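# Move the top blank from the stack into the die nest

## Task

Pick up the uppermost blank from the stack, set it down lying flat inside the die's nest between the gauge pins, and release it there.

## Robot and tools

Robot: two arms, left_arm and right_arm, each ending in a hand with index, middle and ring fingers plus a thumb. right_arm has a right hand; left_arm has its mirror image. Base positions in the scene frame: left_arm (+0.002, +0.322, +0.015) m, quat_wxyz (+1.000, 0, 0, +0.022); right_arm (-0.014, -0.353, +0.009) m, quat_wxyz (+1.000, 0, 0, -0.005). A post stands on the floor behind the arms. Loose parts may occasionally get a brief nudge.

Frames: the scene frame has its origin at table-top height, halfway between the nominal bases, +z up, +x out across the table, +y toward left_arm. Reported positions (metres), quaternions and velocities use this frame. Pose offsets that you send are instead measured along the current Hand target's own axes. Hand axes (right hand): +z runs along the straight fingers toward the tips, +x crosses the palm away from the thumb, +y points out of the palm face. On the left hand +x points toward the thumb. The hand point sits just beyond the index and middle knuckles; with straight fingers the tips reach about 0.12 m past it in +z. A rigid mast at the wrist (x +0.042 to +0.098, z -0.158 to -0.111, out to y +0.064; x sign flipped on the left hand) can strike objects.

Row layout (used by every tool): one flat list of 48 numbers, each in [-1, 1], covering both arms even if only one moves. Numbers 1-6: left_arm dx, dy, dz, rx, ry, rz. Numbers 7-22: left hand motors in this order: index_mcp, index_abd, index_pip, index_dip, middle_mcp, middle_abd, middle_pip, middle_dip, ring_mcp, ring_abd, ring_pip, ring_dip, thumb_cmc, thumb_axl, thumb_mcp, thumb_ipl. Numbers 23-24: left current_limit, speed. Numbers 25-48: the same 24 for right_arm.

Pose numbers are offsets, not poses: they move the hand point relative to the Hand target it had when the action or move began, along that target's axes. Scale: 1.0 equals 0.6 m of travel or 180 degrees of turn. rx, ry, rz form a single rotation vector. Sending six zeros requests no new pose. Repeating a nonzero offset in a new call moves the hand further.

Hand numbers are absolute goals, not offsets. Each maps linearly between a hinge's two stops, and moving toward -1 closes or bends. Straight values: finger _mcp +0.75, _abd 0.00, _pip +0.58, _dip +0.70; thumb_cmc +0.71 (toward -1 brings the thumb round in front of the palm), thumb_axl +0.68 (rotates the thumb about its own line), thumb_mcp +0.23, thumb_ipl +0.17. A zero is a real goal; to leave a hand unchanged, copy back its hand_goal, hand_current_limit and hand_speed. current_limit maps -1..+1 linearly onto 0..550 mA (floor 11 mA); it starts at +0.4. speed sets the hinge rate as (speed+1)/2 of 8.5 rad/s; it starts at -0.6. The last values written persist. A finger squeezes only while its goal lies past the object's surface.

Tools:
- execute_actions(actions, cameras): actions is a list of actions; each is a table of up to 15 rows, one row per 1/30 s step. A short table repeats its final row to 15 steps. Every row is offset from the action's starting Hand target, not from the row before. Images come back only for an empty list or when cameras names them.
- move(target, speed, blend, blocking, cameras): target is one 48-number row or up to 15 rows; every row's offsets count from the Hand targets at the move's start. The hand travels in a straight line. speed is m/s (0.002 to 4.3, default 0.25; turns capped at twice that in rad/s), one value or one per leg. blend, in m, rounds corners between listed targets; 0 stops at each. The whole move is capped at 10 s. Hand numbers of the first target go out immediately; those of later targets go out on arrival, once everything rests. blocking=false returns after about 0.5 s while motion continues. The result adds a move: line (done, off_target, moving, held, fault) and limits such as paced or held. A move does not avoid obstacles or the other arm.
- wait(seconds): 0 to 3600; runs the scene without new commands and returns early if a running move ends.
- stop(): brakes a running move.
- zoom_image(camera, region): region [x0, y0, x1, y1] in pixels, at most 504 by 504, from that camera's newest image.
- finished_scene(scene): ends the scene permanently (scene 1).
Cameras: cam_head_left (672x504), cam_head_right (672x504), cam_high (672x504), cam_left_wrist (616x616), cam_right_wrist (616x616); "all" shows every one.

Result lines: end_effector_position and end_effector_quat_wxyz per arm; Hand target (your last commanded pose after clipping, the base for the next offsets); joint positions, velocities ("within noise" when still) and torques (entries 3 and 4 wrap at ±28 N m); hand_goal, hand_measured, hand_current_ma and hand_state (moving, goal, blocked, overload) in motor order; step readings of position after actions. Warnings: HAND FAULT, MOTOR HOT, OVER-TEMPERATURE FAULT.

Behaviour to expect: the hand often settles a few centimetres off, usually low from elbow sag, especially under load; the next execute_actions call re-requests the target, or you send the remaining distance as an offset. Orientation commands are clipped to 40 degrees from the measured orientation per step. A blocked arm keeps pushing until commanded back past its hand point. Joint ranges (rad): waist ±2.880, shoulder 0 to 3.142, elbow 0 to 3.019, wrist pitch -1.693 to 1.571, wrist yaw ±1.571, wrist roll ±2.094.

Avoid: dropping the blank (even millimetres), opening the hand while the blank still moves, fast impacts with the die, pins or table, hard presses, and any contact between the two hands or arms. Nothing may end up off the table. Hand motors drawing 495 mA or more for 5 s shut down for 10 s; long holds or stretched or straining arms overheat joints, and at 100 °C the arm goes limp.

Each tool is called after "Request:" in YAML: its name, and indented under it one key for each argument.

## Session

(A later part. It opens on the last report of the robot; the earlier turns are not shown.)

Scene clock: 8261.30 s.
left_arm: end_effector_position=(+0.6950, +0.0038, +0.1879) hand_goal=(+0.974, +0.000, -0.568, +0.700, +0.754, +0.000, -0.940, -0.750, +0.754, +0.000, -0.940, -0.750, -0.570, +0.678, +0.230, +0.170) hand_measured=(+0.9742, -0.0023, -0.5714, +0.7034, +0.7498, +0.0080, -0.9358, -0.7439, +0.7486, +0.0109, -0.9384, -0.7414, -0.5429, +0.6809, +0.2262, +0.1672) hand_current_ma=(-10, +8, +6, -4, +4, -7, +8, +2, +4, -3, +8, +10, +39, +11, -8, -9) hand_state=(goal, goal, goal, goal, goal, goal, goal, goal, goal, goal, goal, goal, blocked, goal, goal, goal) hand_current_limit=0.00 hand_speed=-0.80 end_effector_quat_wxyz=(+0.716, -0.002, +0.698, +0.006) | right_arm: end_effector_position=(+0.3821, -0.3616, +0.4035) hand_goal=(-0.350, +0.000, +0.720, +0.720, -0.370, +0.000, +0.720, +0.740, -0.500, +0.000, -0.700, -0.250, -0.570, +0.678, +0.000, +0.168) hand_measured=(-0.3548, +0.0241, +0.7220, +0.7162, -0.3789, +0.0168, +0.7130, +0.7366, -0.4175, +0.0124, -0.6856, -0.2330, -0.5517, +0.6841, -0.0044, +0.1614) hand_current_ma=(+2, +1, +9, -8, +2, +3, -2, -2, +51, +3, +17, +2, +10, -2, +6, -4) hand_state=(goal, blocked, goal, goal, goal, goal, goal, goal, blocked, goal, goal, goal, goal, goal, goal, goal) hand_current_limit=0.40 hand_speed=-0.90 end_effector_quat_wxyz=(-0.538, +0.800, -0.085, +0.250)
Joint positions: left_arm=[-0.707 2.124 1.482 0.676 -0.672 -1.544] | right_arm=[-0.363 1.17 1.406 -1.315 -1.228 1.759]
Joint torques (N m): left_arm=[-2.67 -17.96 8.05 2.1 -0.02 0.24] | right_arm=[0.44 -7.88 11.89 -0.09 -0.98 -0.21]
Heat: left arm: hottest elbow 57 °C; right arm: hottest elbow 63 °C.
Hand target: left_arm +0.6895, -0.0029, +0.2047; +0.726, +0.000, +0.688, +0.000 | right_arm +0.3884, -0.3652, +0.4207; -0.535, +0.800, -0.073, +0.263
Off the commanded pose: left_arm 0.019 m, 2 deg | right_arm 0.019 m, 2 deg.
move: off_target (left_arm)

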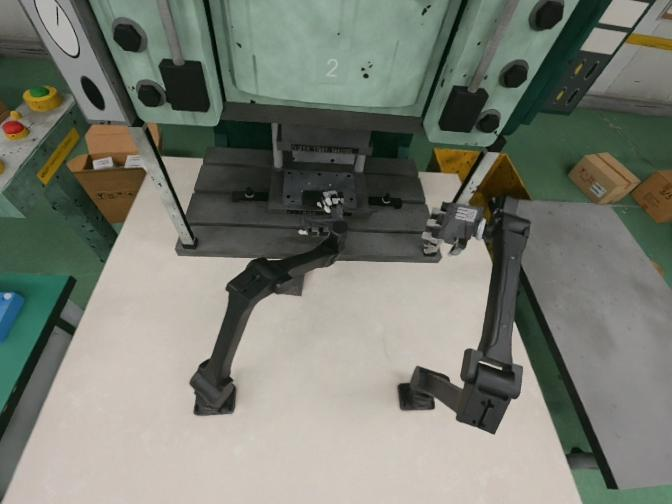

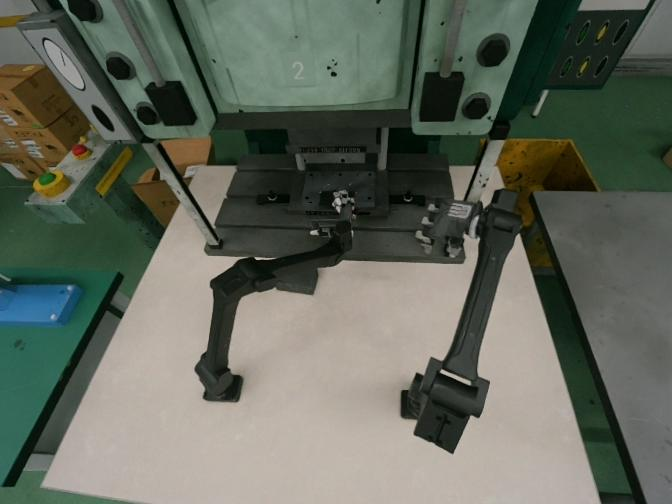

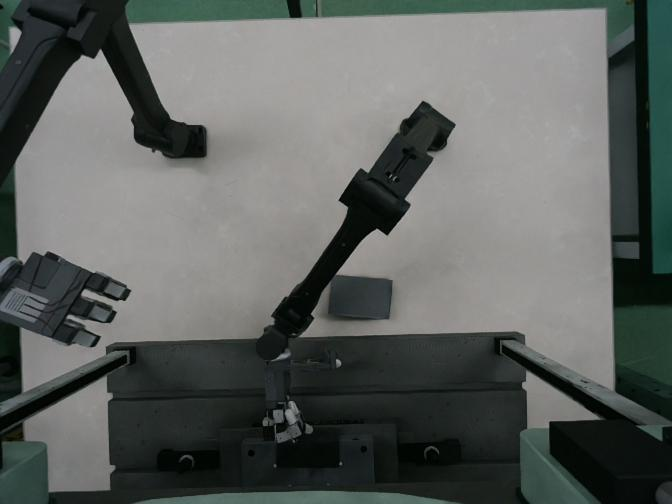

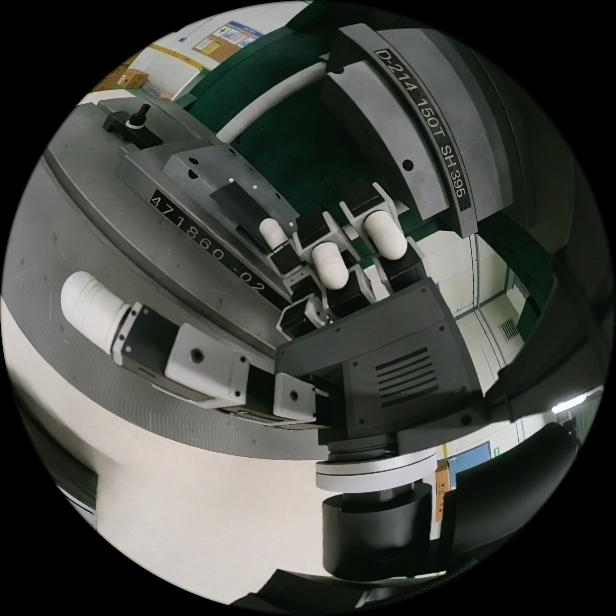

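Request:
move:
  target: [0.040,-0.0168,0.004,0,0,0,0.974,0.0,-0.569,0.70,0.753,0,-0.94,-0.75,0.753,0,-0.94,-0.75,-0.571,0.678,0.23,0.17,0.0,-0.8,0,0,0,0,0,0,-0.35,0,0.72,0.72,-0.37,0,0.72,0.74,-0.50,0,-0.70,-0.25,-0.571,0.678,0.0,0.168,0.40,-0.9]
  speed: 0.04
  cameras: ["cam_head_left","cam_head_right","cam_high","cam_left_wrist"]

Request:
zoom_image:
  camera: "cam_high"
  region: [265, 405, 345, 485]

Request:
zoom_image:
  camera: "cam_left_wrist"
  region: [150, 130, 350, 330]

Request:
zoom_image:
  camera: "cam_head_left"
  region: [290, 170, 350, 215]

Scene clock: 8273.83 s.
left_arm: end_effector_position=(+0.6927, -0.0018, +0.1690) hand_goal=(+0.974, +0.000, -0.568, +0.700, +0.754, +0.000, -0.940, -0.750, +0.754, +0.000, -0.940, -0.750, -0.570, +0.678, +0.230, +0.170) hand_measured=(+0.9730, -0.0037, -0.5714, +0.7034, +0.7486, +0.0065, -0.9346, -0.7439, +0.7486, +0.0095, -0.9384, -0.7414, -0.5416, +0.6809, +0.2252, +0.1681) hand_current_ma=(-13, +3, +1, -7, +0, -2, +6, +2, +1, +1, +5, +11, +37, +9, -9, -11) hand_state=(goal, goal, goal, goal, goal, goal, goal, goal, goal, goal, goal, goal, blocked, goal, goal, goal) hand_current_limit=0.00 hand_speed=-0.80 end_effector_quat_wxyz=(+0.716, -0.001, +0.698, +0.006) | right_arm: end_effector_position=(+0.3821, -0.3616, +0.4035) hand_goal=(-0.350, +0.000, +0.720, +0.720, -0.370, +0.000, +0.720, +0.740, -0.500, +0.000, -0.700, -0.250, -0.570, +0.678, +0.000, +0.168) hand_measured=(-0.3560, +0.0227, +0.7207, +0.7149, -0.3801, +0.0168, +0.7117, +0.7378, -0.4187, +0.0139, -0.6844, -0.2330, -0.5529, +0.6841, -0.0044, +0.1614) hand_current_ma=(+11, -2, +5, -9, +0, -2, -3, +6, +50, +4, +10, +7, +14, +2, +6, -11) hand_state=(goal, blocked, goal, goal, goal, goal, goal, goal, blocked, goal, goal, goal, goal, goal, goal, goal) hand_current_limit=0.40 hand_speed=-0.90 end_effector_quat_wxyz=(-0.538, +0.800, -0.085, +0.250)
Joint positions: left_arm=[-0.715 2.158 1.482 0.707 -0.68 -1.544] | right_arm=[-0.363 1.17 1.406 -1.315 -1.228 1.759]
Joint torques (N m): left_arm=[-2.32 -16.85 9.59 2.17 -0.02 0.3] | right_arm=[0.26 -8.41 11.85 -0.06 -0.97 -0.26]
Heat: left arm: hottest elbow 55 °C; right arm: hottest elbow 63 °C.
Hand target: left_arm +0.6932, -0.0128, +0.1811; +0.726, +0.000, +0.688, +0.000 | right_arm +0.3884, -0.3652, +0.4207; -0.535, +0.800, -0.073, +0.263
Off the commanded pose: left_arm 0.016 m, 2 deg | right_arm 0.019 m, 2 deg.
move: off_target (left_arm)

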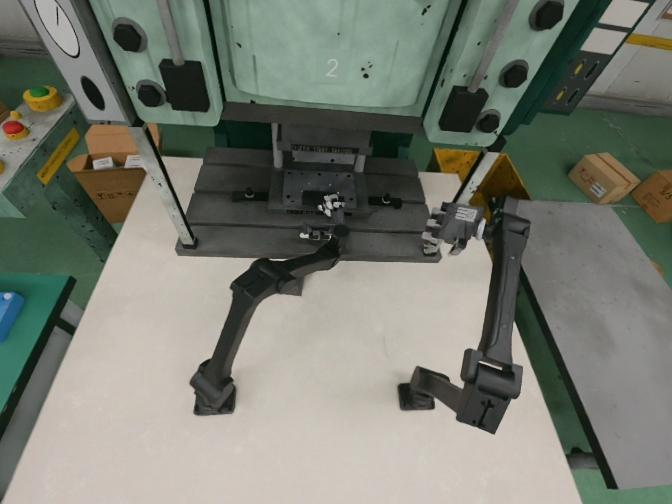

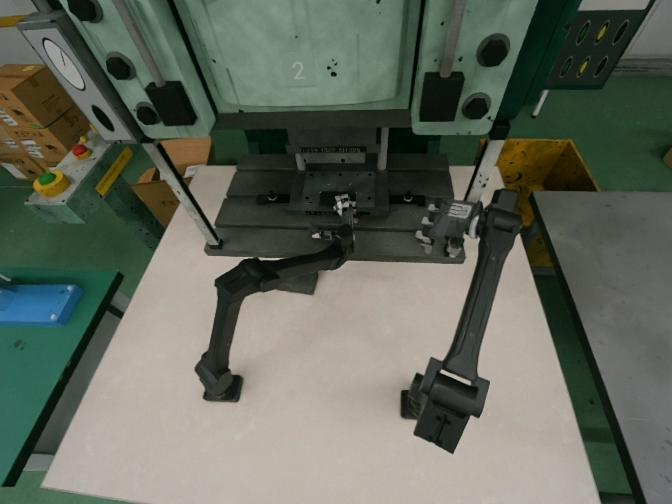

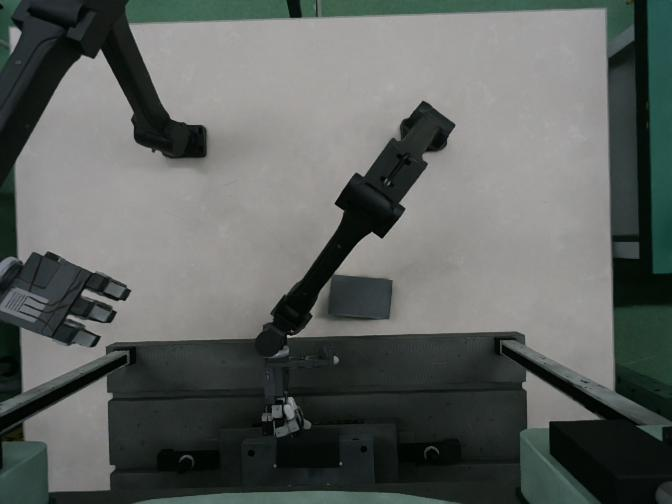

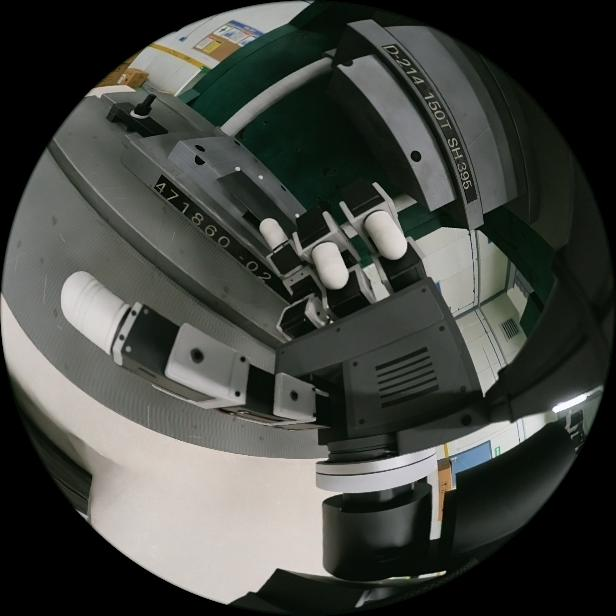

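Scaled by 6.300 from the camera's image (finer frame: 960x720).

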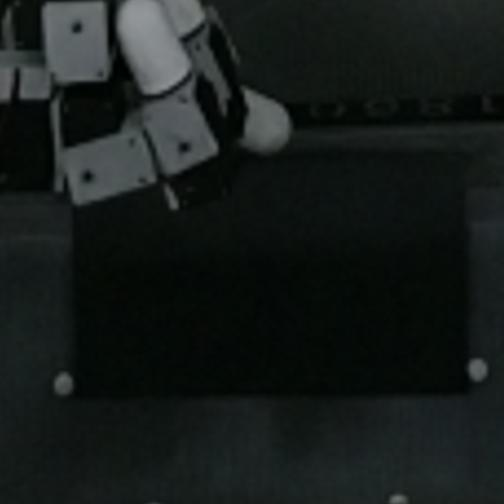

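Scaled by 2.520 from the camera's image (finer frame: 880x880).

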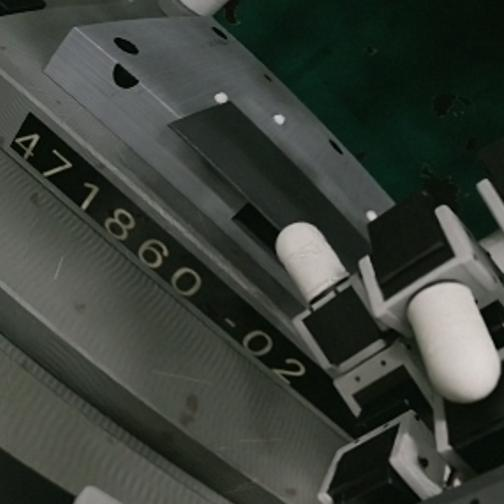

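Scaled by 8.400 from the camera's image (finer frame: 960x720).

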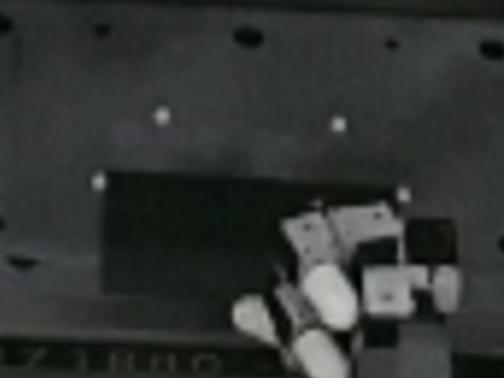

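Request:
move:
  target: [0.009,-0.001,0.000,0,0,0,0.974,0.0,-0.569,0.70,0.753,0,-0.94,-0.75,0.753,0,-0.94,-0.75,-0.571,0.678,0.23,0.17,0.0,-0.8,0,0,0,0,0,0,-0.35,0,0.72,0.72,-0.37,0,0.72,0.74,-0.50,0,-0.70,-0.25,-0.571,0.678,0.0,0.168,0.40,-0.9]
  speed: 0.03
  cameras: ["cam_head_left","cam_high","cam_left_wrist"]

Request:
zoom_image:
  camera: "cam_head_left"
  region: [295, 185, 345, 215]

Request:
zoom_image:
  camera: "cam_high"
  region: [275, 415, 345, 465]

Scene clock: 8282.53 s.
left_arm: end_effector_position=(+0.6928, -0.0019, +0.1681) hand_goal=(+0.974, +0.000, -0.568, +0.700, +0.754, +0.000, -0.940, -0.750, +0.754, +0.000, -0.940, -0.750, -0.570, +0.678, +0.230, +0.170) hand_measured=(+0.9730, -0.0037, -0.5714, +0.7034, +0.7498, +0.0080, -0.9358, -0.7452, +0.7486, +0.0109, -0.9384, -0.7414, -0.5429, +0.6809, +0.2262, +0.1681) hand_current_ma=(-10, +7, +6, -7, +8, -6, +11, +2, +0, +2, +8, +13, +38, +13, -11, -9) hand_state=(goal, goal, goal, goal, goal, goal, goal, goal, goal, goal, goal, goal, blocked, goal, goal, goal) hand_current_limit=0.00 hand_speed=-0.80 end_effector_quat_wxyz=(+0.717, -0.002, +0.697, +0.005) | right_arm: end_effector_position=(+0.3821, -0.3616, +0.4035) hand_goal=(-0.350, +0.000, +0.720, +0.720, -0.370, +0.000, +0.720, +0.740, -0.500, +0.000, -0.700, -0.250, -0.570, +0.678, +0.000, +0.168) hand_measured=(-0.3560, +0.0227, +0.7220, +0.7162, -0.3801, +0.0183, +0.7117, +0.7366, -0.4175, +0.0139, -0.6869, -0.2330, -0.5529, +0.6830, -0.0054, +0.1614) hand_current_ma=(+6, +1, +5, -5, -2, +3, -1, +4, +43, +0, +3, +4, +15, -1, -2, -6) hand_state=(goal, blocked, goal, goal, goal, goal, goal, goal, blocked, goal, goal, goal, goal, goal, goal, goal) hand_current_limit=0.40 hand_speed=-0.90 end_effector_quat_wxyz=(-0.538, +0.800, -0.085, +0.250)
Joint positions: left_arm=[-0.715 2.161 1.482 0.715 -0.68 -1.544] | right_arm=[-0.363 1.17 1.406 -1.315 -1.228 1.759]
Joint torques (N m): left_arm=[-2.32 -16.32 9.68 2.11 -0.04 0.27] | right_arm=[0.62 -8.23 11.89 -0.03 -0.97 -0.26]
Heat: left arm: hottest elbow 55 °C; right arm: hottest elbow 63 °C.
Hand target: left_arm +0.6935, -0.0134, +0.1756; +0.726, +0.000, +0.688, +0.000 | right_arm +0.3884, -0.3652, +0.4207; -0.535, +0.800, -0.073, +0.263
Off the commanded pose: left_arm 0.014 m, 2 deg | right_arm 0.019 m, 2 deg.
move: off_target (left_arm)

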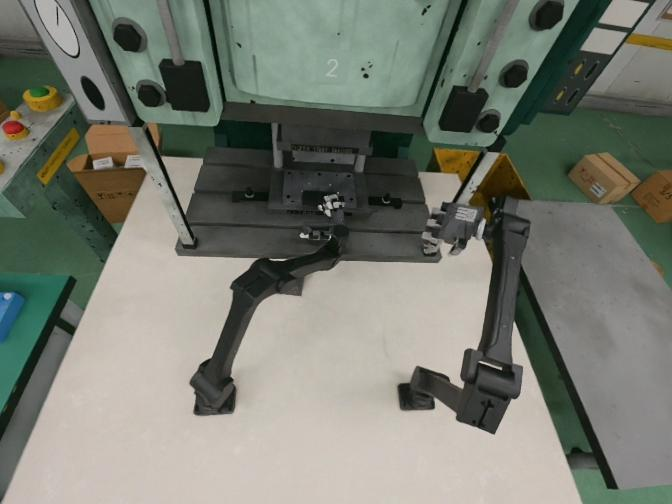

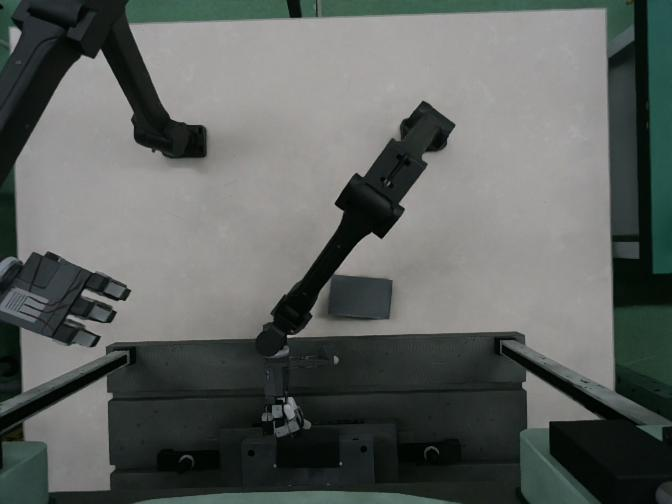

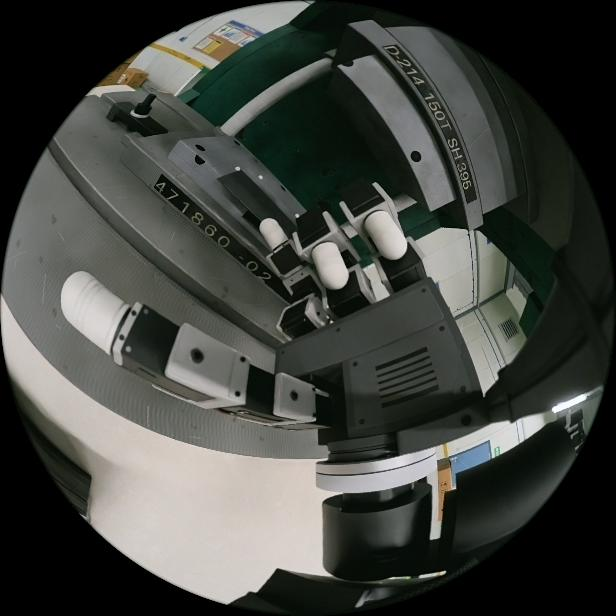

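Scaled by 10.080 from the camera's image (finer frame: 960x720).

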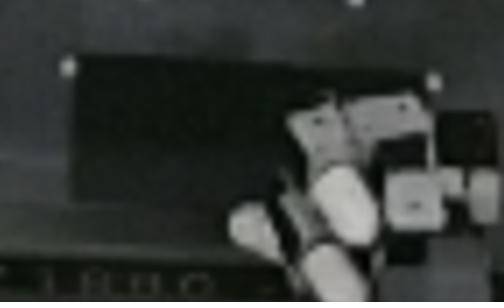

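Scaled by 7.200 from the camera's image (finer frame: 960x720).

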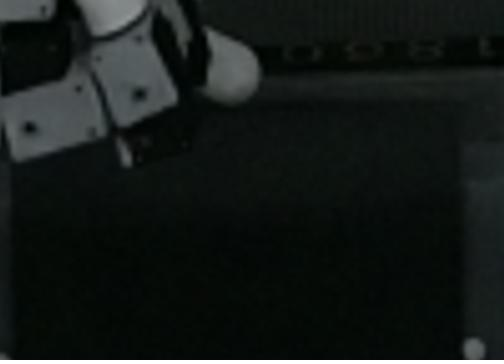

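Request:
move:
  target: [0.008,-0.001,0.000,0,0,0,0.974,0.0,-0.569,0.70,0.753,0,-0.94,-0.75,0.753,0,-0.94,-0.75,-0.571,0.678,0.23,0.17,0.0,-0.8,0,0,0,0,0,0,-0.35,0,0.72,0.72,-0.37,0,0.72,0.74,-0.50,0,-0.70,-0.25,-0.571,0.678,0.0,0.168,0.40,-0.9]
  speed: 0.03

Scene clock: 8287.73 s.
left_arm: end_effector_position=(+0.6930, -0.0019, +0.1613) hand_goal=(+0.974, +0.000, -0.568, +0.700, +0.754, +0.000, -0.940, -0.750, +0.754, +0.000, -0.940, -0.750, -0.570, +0.678, +0.230, +0.170) hand_measured=(+0.9730, -0.0037, -0.5702, +0.7034, +0.7498, +0.0080, -0.9358, -0.7452, +0.7486, +0.0109, -0.9384, -0.7414, -0.5429, +0.6809, +0.2262, +0.1681) hand_current_ma=(-8, +1, +5, -6, +4, -6, +8, +0, -2, -3, +7, +14, +35, +9, -11, -13) hand_state=(goal, goal, goal, goal, goal, goal, goal, goal, goal, goal, goal, goal, blocked, goal, goal, goal) hand_current_limit=0.00 hand_speed=-0.80 end_effector_quat_wxyz=(+0.716, -0.002, +0.698, +0.006) | right_arm: end_effector_position=(+0.3821, -0.3616, +0.4035) hand_goal=(-0.350, +0.000, +0.720, +0.720, -0.370, +0.000, +0.720, +0.740, -0.500, +0.000, -0.700, -0.250, -0.570, +0.678, +0.000, +0.168) hand_measured=(-0.3560, +0.0241, +0.7220, +0.7149, -0.3801, +0.0168, +0.7117, +0.7366, -0.4175, +0.0124, -0.6856, -0.2317, -0.5517, +0.6841, -0.0044, +0.1614) hand_current_ma=(+8, +4, +4, -2, +0, +0, -7, +6, +53, +2, +14, +2, +17, -4, +5, +2) hand_state=(goal, blocked, goal, goal, goal, goal, goal, goal, blocked, goal, goal, goal, goal, goal, goal, goal) hand_current_limit=0.40 hand_speed=-0.90 end_effector_quat_wxyz=(-0.538, +0.800, -0.085, +0.250)
Joint positions: left_arm=[-0.715 2.172 1.482 0.723 -0.681 -1.544] | right_arm=[-0.363 1.17 1.406 -1.315 -1.228 1.759]
Joint torques (N m): left_arm=[-2.55 -15.91 9.59 2.24 -0.04 0.27] | right_arm=[0.79 -8.41 11.9 0.01 -0.97 -0.26]
Heat: left arm: hottest elbow 55 °C; right arm: hottest elbow 63 °C.
Hand target: left_arm +0.6938, -0.0139, +0.1708; +0.726, +0.000, +0.688, +0.000 | right_arm +0.3884, -0.3652, +0.4207; -0.535, +0.800, -0.073, +0.263
Off the commanded pose: left_arm 0.015 m, 2 deg | right_arm 0.019 m, 2 deg.
move: off_target (left_arm)

Request:
move:
  target:
    - [0,0,0,0,0,0,0.936,0.0,-0.474,0.70,0.753,0,-0.94,-0.75,0.753,0,-0.94,-0.75,-0.571,0.678,0.23,0.17,0.0,-0.92,0,0,0,0,0,0,-0.35,0,0.72,0.72,-0.37,0,0.72,0.74,-0.50,0,-0.70,-0.25,-0.571,0.678,0.0,0.168,0.40,-0.9]
    - [0,0,0,0,0,0,0.890,0.0,-0.369,0.70,0.753,0,-0.94,-0.75,0.753,0,-0.94,-0.75,-0.571,0.678,0.23,0.17,0.0,-0.92,0,0,0,0,0,0,-0.35,0,0.72,0.72,-0.37,0,0.72,0.74,-0.50,0,-0.70,-0.25,-0.571,0.678,0.0,0.168,0.40,-0.9]
  cameras: ["cam_head_left","cam_high","cam_left_wrist"]

Request:
zoom_image:
  camera: "cam_high"
  region: [265, 415, 345, 495]

Request:
zoom_image:
  camera: "cam_left_wrist"
  region: [150, 130, 350, 330]

Request:
zoom_image:
  camera: "cam_head_left"
  region: [295, 180, 345, 215]

Scene clock: 8305.53 s.
left_arm: end_effector_position=(+0.6925, -0.0025, +0.1613) hand_goal=(+0.890, +0.000, -0.368, +0.700, +0.754, +0.000, -0.940, -0.750, +0.754, +0.000, -0.940, -0.750, -0.570, +0.678, +0.230, +0.170) hand_measured=(+0.8813, -0.0023, -0.3995, +0.6996, +0.7486, +0.0080, -0.9358, -0.7439, +0.7486, +0.0095, -0.9371, -0.7414, -0.5429, +0.6809, +0.2252, +0.1672) hand_current_ma=(-19, +7, -26, -11, +12, -1, +11, +5, +1, +2, +7, +8, +36, +10, -14, -12) hand_state=(goal, goal, blocked, goal, goal, goal, goal, goal, goal, goal, goal, goal, blocked, goal, goal, goal) hand_current_limit=0.00 hand_speed=-0.92 end_effector_quat_wxyz=(+0.716, -0.001, +0.698, +0.006) | right_arm: end_effector_position=(+0.3821, -0.3616, +0.4035) hand_goal=(-0.350, +0.000, +0.720, +0.720, -0.370, +0.000, +0.720, +0.740, -0.500, +0.000, -0.700, -0.250, -0.570, +0.678, +0.000, +0.168) hand_measured=(-0.3560, +0.0241, +0.7207, +0.7149, -0.3789, +0.0168, +0.7130, +0.7366, -0.4163, +0.0124, -0.6869, -0.2317, -0.5517, +0.6841, -0.0044, +0.1614) hand_current_ma=(-4, +1, +11, -6, +7, +5, -10, +2, +48, +9, +9, +4, +13, +5, +6, -5) hand_state=(goal, blocked, goal, goal, goal, goal, goal, goal, blocked, goal, goal, goal, goal, goal, goal, goal) hand_current_limit=0.40 hand_speed=-0.90 end_effector_quat_wxyz=(-0.538, +0.800, -0.085, +0.250)
Joint positions: left_arm=[-0.717 2.172 1.482 0.723 -0.682 -1.543] | right_arm=[-0.363 1.17 1.406 -1.315 -1.228 1.759]
Joint torques (N m): left_arm=[-2.26 -16.09 9.61 2.26 0.04 0.25] | right_arm=[0.85 -8.35 11.78 -0.09 -0.96 -0.24]
Heat: left arm: hottest elbow 54 °C; right arm: hottest elbow 64 °C.
Hand target: left_arm +0.6938, -0.0139, +0.1708; +0.726, +0.000, +0.688, +0.000 | right_arm +0.3884, -0.3652, +0.4207; -0.535, +0.800, -0.073, +0.263
Off the commanded pose: left_arm 0.015 m, 2 deg | right_arm 0.019 m, 2 deg.
move: done; target 2's new numbers were sent with left_arm's hand 0.015 m and 2 deg from that target

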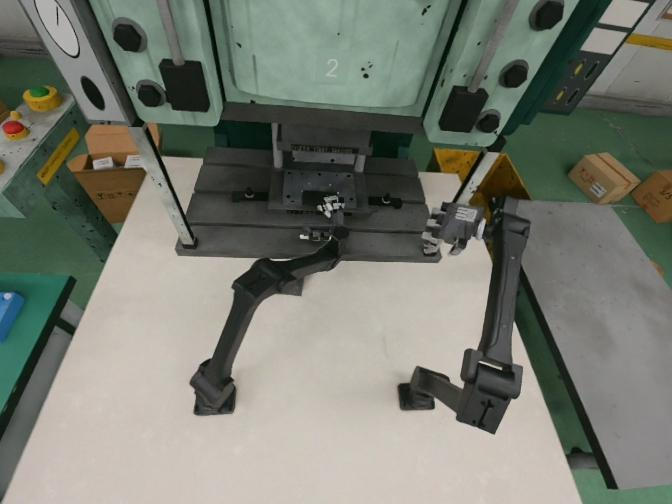

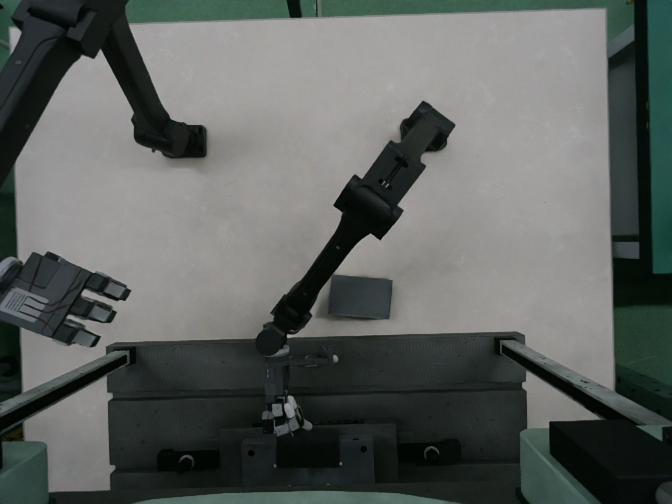

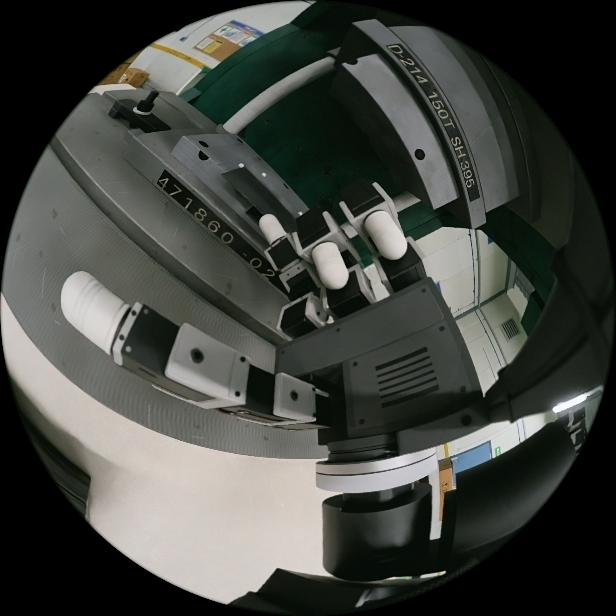

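Scaled by 6.300 from the camera's image (finer frame: 960x720).

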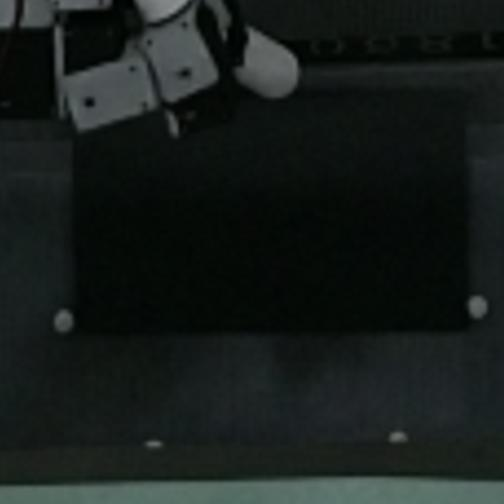

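Scaled by 2.520 from the camera's image (finer frame: 880x880).

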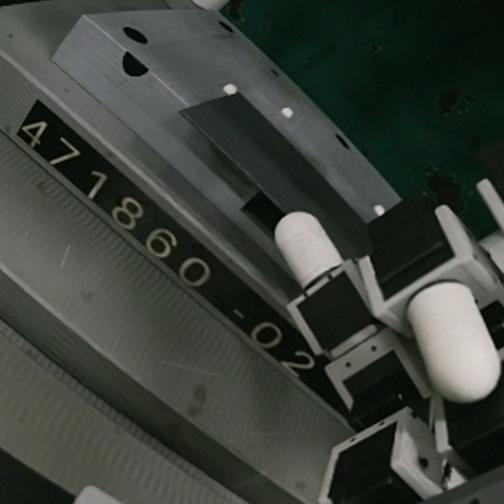

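Scaled by 10.080 from the camera's image (finer frame: 960x720).

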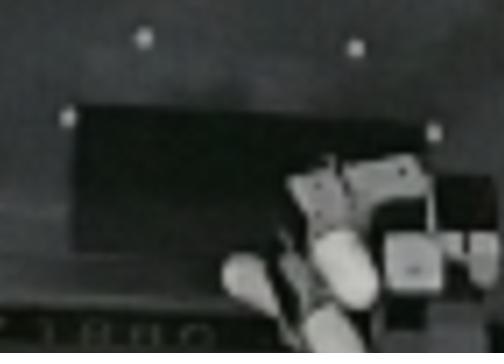

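Request:
move:
  target:
    - [0,0,0,0,0,0,0.966,0.0,-0.50,0.70,0.753,0,-0.94,-0.75,0.753,0,-0.94,-0.75,-0.571,0.678,0.23,0.17,0.0,-0.92,0,0,0,0,0,0,-0.35,0,0.72,0.72,-0.37,0,0.72,0.74,-0.50,0,-0.70,-0.25,-0.571,0.678,0.0,0.168,0.40,-0.9]
    - [0,0,0,0,0,0,0.930,0.0,-0.400,0.70,0.753,0,-0.94,-0.75,0.753,0,-0.94,-0.75,-0.571,0.678,0.23,0.17,0.0,-0.92,0,0,0,0,0,0,-0.35,0,0.72,0.72,-0.37,0,0.72,0.74,-0.50,0,-0.70,-0.25,-0.571,0.678,0.0,0.168,0.40,-0.9]
    - [0,0,0,0,0,0,0.895,0.0,-0.31,0.70,0.753,0,-0.94,-0.75,0.753,0,-0.94,-0.75,-0.571,0.678,0.23,0.17,0.0,-0.92,0,0,0,0,0,0,-0.35,0,0.72,0.72,-0.37,0,0.72,0.74,-0.50,0,-0.70,-0.25,-0.571,0.678,0.0,0.168,0.40,-0.9]
    - [0,0,0,0,0,0,0.865,0.0,-0.254,0.70,0.753,0,-0.94,-0.75,0.753,0,-0.94,-0.75,-0.571,0.678,0.23,0.17,0.0,-0.92,0,0,0,0,0,0,-0.35,0,0.72,0.72,-0.37,0,0.72,0.74,-0.50,0,-0.70,-0.25,-0.571,0.678,0.0,0.168,0.40,-0.9]
  cameras: ["cam_head_left","cam_high","cam_left_wrist"]

Request:
zoom_image:
  camera: "cam_high"
  region: [265, 415, 345, 495]

Request:
zoom_image:
  camera: "cam_left_wrist"
  region: [150, 130, 350, 330]

Request:
zoom_image:
  camera: "cam_head_left"
  region: [295, 180, 345, 215]

Scene clock: 8333.33 s.
left_arm: end_effector_position=(+0.6920, -0.0035, +0.1614) hand_goal=(+0.866, +0.000, -0.254, +0.700, +0.754, +0.000, -0.940, -0.750, +0.754, +0.000, -0.940, -0.750, -0.570, +0.678, +0.230, +0.170) hand_measured=(+0.8608, +0.0036, -0.2802, +0.6983, +0.7498, +0.0080, -0.9358, -0.7439, +0.7486, +0.0095, -0.9371, -0.7414, -0.5416, +0.6809, +0.2252, +0.1681) hand_current_ma=(-7, +6, -17, -11, +8, -7, +9, +4, -4, -1, +9, +8, +38, +7, -9, -12) hand_state=(goal, goal, blocked, goal, goal, goal, goal, goal, goal, goal, goal, goal, blocked, goal, goal, goal) hand_current_limit=0.00 hand_speed=-0.92 end_effector_quat_wxyz=(+0.716, -0.001, +0.698, +0.006) | right_arm: end_effector_position=(+0.3821, -0.3616, +0.4035) hand_goal=(-0.350, +0.000, +0.720, +0.720, -0.370, +0.000, +0.720, +0.740, -0.500, +0.000, -0.700, -0.250, -0.570, +0.678, +0.000, +0.168) hand_measured=(-0.3560, +0.0241, +0.7207, +0.7162, -0.3801, +0.0168, +0.7117, +0.7366, -0.4163, +0.0124, -0.6856, -0.2317, -0.5529, +0.6851, -0.0044, +0.1614) hand_current_ma=(+8, +4, +14, -9, -2, +2, -5, +4, +46, +2, +13, +3, +9, -1, +8, -4) hand_state=(goal, blocked, goal, goal, goal, goal, goal, goal, blocked, goal, goal, goal, goal, goal, goal, goal) hand_current_limit=0.40 hand_speed=-0.90 end_effector_quat_wxyz=(-0.538, +0.800, -0.085, +0.250)
Joint positions: left_arm=[-0.718 2.172 1.482 0.723 -0.682 -1.542] | right_arm=[-0.363 1.17 1.406 -1.315 -1.228 1.759]
Joint torques (N m): left_arm=[-2.49 -16.03 9.66 2.26 0.03 0.27] | right_arm=[0.5 -8.47 11.85 -0.02 -0.95 -0.22]
Heat: left arm: hottest elbow 53 °C; right arm: hottest elbow 64 °C.
Hand target: left_arm +0.6937, -0.0140, +0.1708; +0.726, +0.000, +0.688, +0.000 | right_arm +0.3884, -0.3652, +0.4207; -0.535, +0.800, -0.073, +0.263
Off the commanded pose: left_arm 0.014 m, 2 deg | right_arm 0.019 m, 2 deg.
move: done; target 2's new numbers were sent with left_arm's hand 0.015 m and 2 deg from that target; target 3's new numbers were sent with left_arm's hand 0.015 m and 2 deg from that target; target 4's new numbers were sent with left_arm's hand 0.014 m and 2 deg from that target

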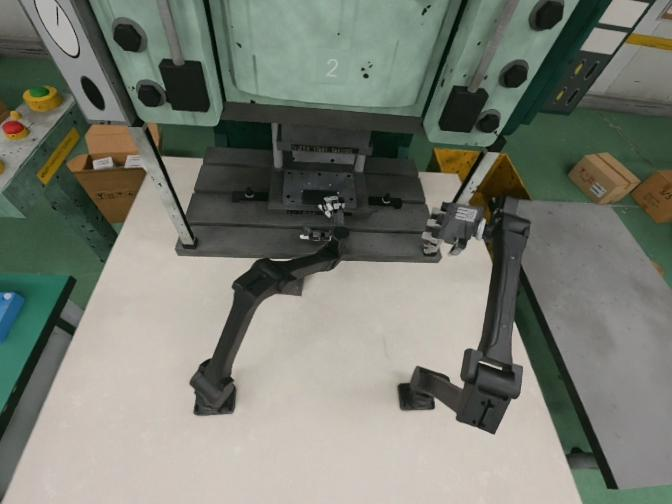

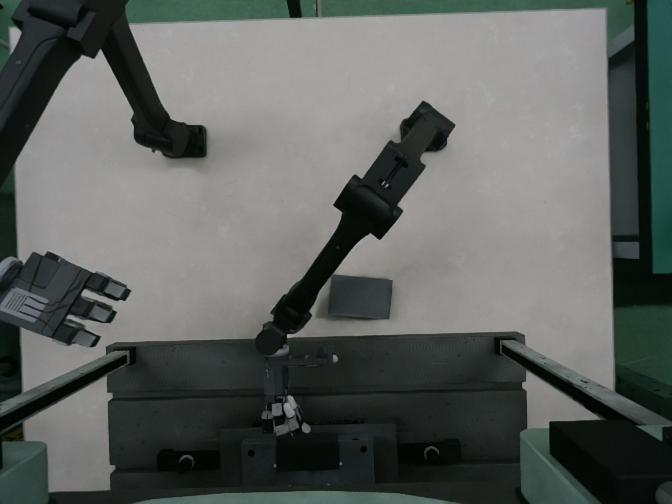

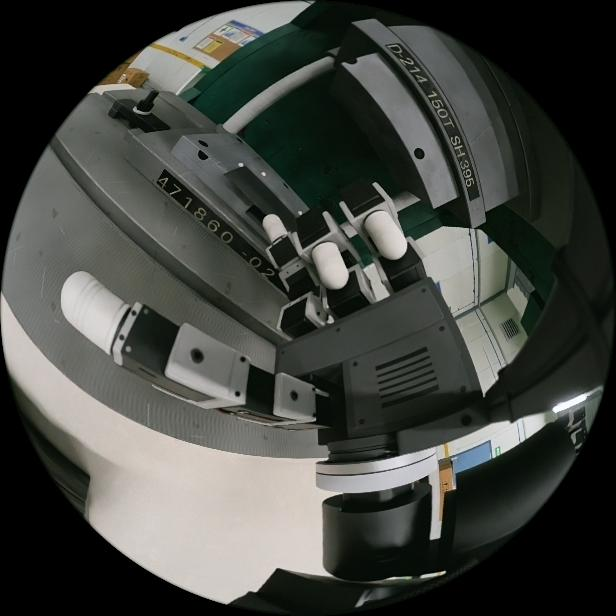

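Scaled by 6.300 from the camera's image (finer frame: 960x720).

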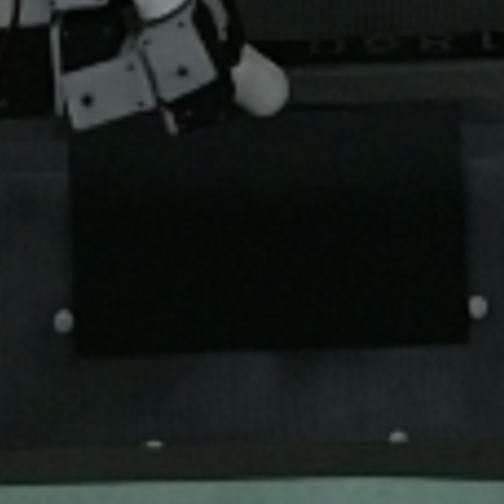

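Scaled by 2.520 from the camera's image (finer frame: 880x880).

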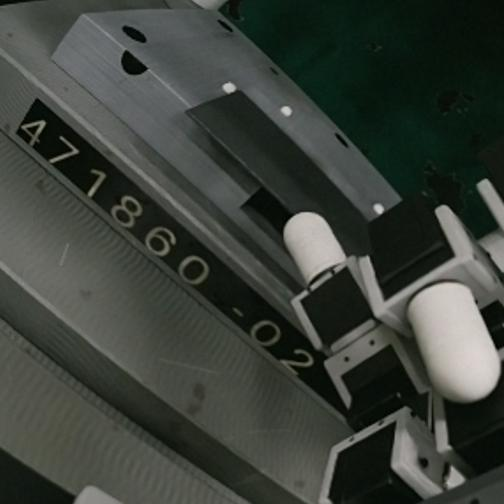

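Scaled by 10.080 from the camera's image (finer frame: 960x720).

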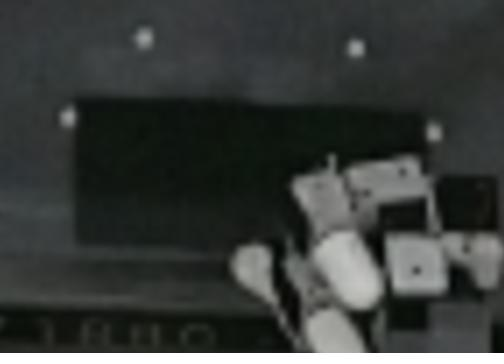

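Request:
move:
  target:
    - [0,0,0,0,0,0,0.838,0.0,-0.18,0.70,0.753,0,-0.94,-0.75,0.753,0,-0.94,-0.75,-0.571,0.678,0.23,0.17,0.0,-0.92,0,0,0,0,0,0,-0.35,0,0.72,0.72,-0.37,0,0.72,0.74,-0.50,0,-0.70,-0.25,-0.571,0.678,0.0,0.168,0.40,-0.9]
    - [0,0,0,0,0,0,0.81,0.0,-0.11,0.70,0.753,0,-0.94,-0.75,0.753,0,-0.94,-0.75,-0.571,0.678,0.23,0.17,0.0,-0.92,0,0,0,0,0,0,-0.35,0,0.72,0.72,-0.37,0,0.72,0.74,-0.50,0,-0.70,-0.25,-0.571,0.678,0.0,0.168,0.40,-0.9]
    - [0,0,0,0,0,0,0.772,0.0,-0.03,0.70,0.753,0,-0.94,-0.75,0.753,0,-0.94,-0.75,-0.571,0.678,0.23,0.17,0.0,-0.92,0,0,0,0,0,0,-0.35,0,0.72,0.72,-0.37,0,0.72,0.74,-0.50,0,-0.70,-0.25,-0.571,0.678,0.0,0.168,0.40,-0.9]
    - [0,0,0,0,0,0,0.728,0.0,0.055,0.70,0.753,0,-0.94,-0.75,0.753,0,-0.94,-0.75,-0.571,0.678,0.23,0.17,0.0,-0.92,0,0,0,0,0,0,-0.35,0,0.72,0.72,-0.37,0,0.72,0.74,-0.50,0,-0.70,-0.25,-0.571,0.678,0.0,0.168,0.40,-0.9]
  cameras: ["cam_head_left","cam_high","cam_left_wrist"]

Request:
zoom_image:
  camera: "cam_high"
  region: [265, 415, 345, 495]

Request:
zoom_image:
  camera: "cam_left_wrist"
  region: [150, 130, 350, 330]

Request:
zoom_image:
  camera: "cam_head_left"
  region: [295, 180, 345, 215]

Scene clock: 8358.70 s.
left_arm: end_effector_position=(+0.6919, -0.0037, +0.1614) hand_goal=(+0.728, +0.000, +0.056, +0.700, +0.754, +0.000, -0.940, -0.750, +0.754, +0.000, -0.940, -0.750, -0.570, +0.678, +0.230, +0.170) hand_measured=(+0.7197, +0.0036, +0.0291, +0.6983, +0.7498, +0.0080, -0.9358, -0.7439, +0.7486, +0.0095, -0.9371, -0.7414, -0.5429, +0.6809, +0.2252, +0.1681) hand_current_ma=(-15, +4, -20, -14, +5, -4, +10, +0, +1, +2, +9, +11, +35, +7, -10, -10) hand_state=(goal, goal, blocked, goal, goal, goal, goal, goal, goal, goal, goal, goal, blocked, goal, goal, goal) hand_current_limit=0.00 hand_speed=-0.92 end_effector_quat_wxyz=(+0.716, -0.001, +0.698, +0.006) | right_arm: end_effector_position=(+0.3821, -0.3616, +0.4035) hand_goal=(-0.350, +0.000, +0.720, +0.720, -0.370, +0.000, +0.720, +0.740, -0.500, +0.000, -0.700, -0.250, -0.570, +0.678, +0.000, +0.168) hand_measured=(-0.3548, +0.0241, +0.7220, +0.7149, -0.3801, +0.0168, +0.7130, +0.7378, -0.4163, +0.0139, -0.6856, -0.2317, -0.5517, +0.6851, -0.0044, +0.1614) hand_current_ma=(+1, -5, +9, -7, -5, -1, -6, +7, +41, +3, +13, +1, +9, -5, +2, -13) hand_state=(goal, blocked, goal, goal, goal, goal, goal, goal, blocked, goal, goal, goal, goal, goal, goal, goal) hand_current_limit=0.40 hand_speed=-0.90 end_effector_quat_wxyz=(-0.538, +0.800, -0.085, +0.250)
Joint positions: left_arm=[-0.718 2.172 1.482 0.723 -0.683 -1.542] | right_arm=[-0.363 1.17 1.406 -1.315 -1.228 1.759]
Joint torques (N m): left_arm=[-2.37 -16.15 9.65 2.14 0.02 0.29] | right_arm=[0.44 -8.59 11.75 -0.02 -0.96 -0.24]
Heat: left arm: hottest elbow 53 °C; right arm: hottest elbow 64 °C.
Hand target: left_arm +0.6938, -0.0139, +0.1708; +0.726, +0.000, +0.688, +0.000 | right_arm +0.3884, -0.3652, +0.4207; -0.535, +0.800, -0.073, +0.263
Off the commanded pose: left_arm 0.014 m, 2 deg | right_arm 0.019 m, 2 deg.
move: done; target 2's new numbers were sent with left_arm's hand 0.014 m and 2 deg from that target; target 3's new numbers were sent with left_arm's hand 0.014 m and 2 deg from that target; target 4's new numbers were sent with left_arm's hand 0.014 m and 2 deg from that target

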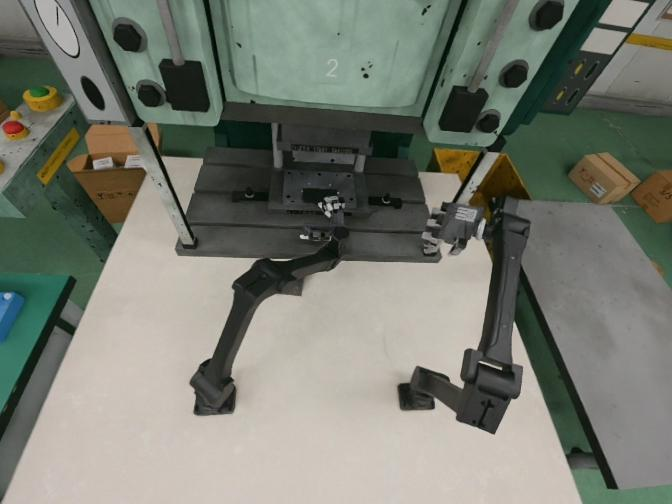

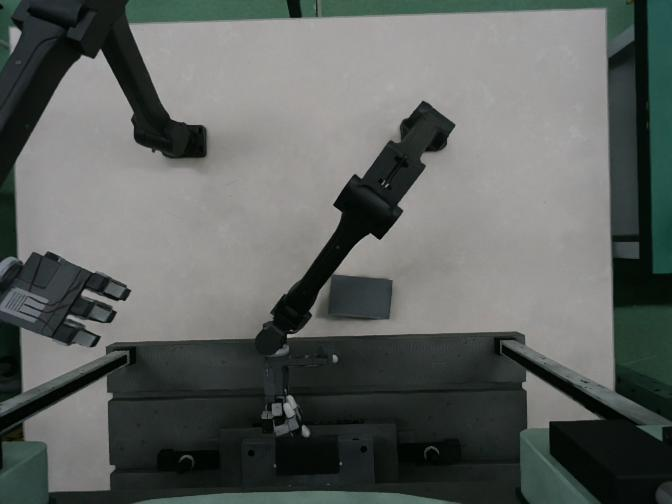

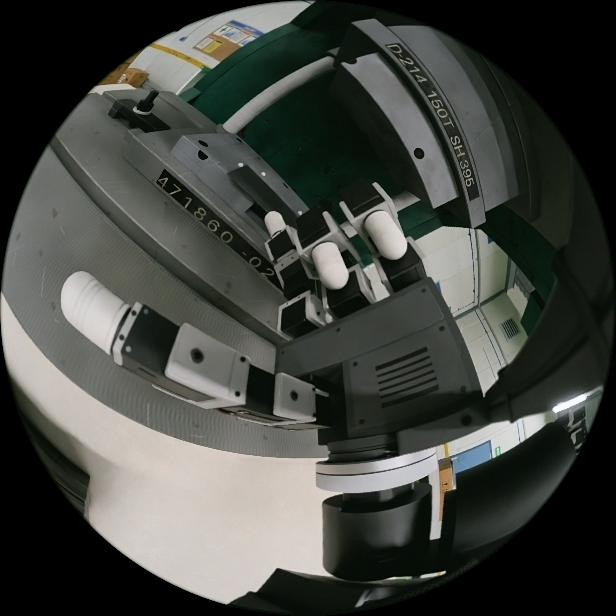

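Scaled by 6.300 from the camera's image (finer frame: 960x720).

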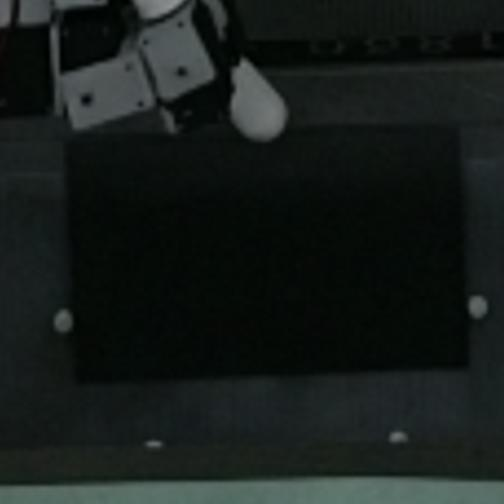

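Scaled by 2.520 from the camera's image (finer frame: 880x880).

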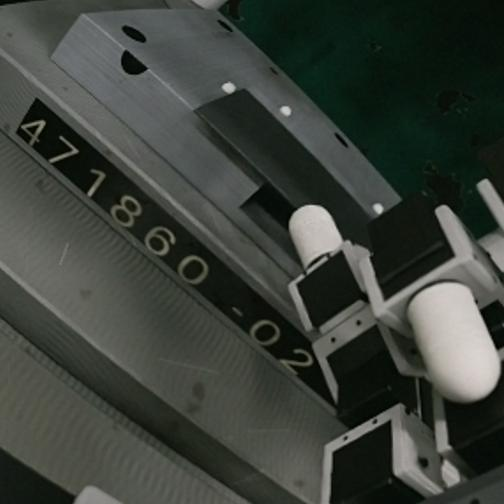

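Scaled by 10.080 from the camera's image (finer frame: 960x720).

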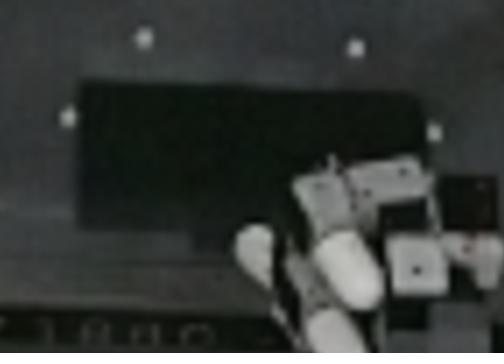

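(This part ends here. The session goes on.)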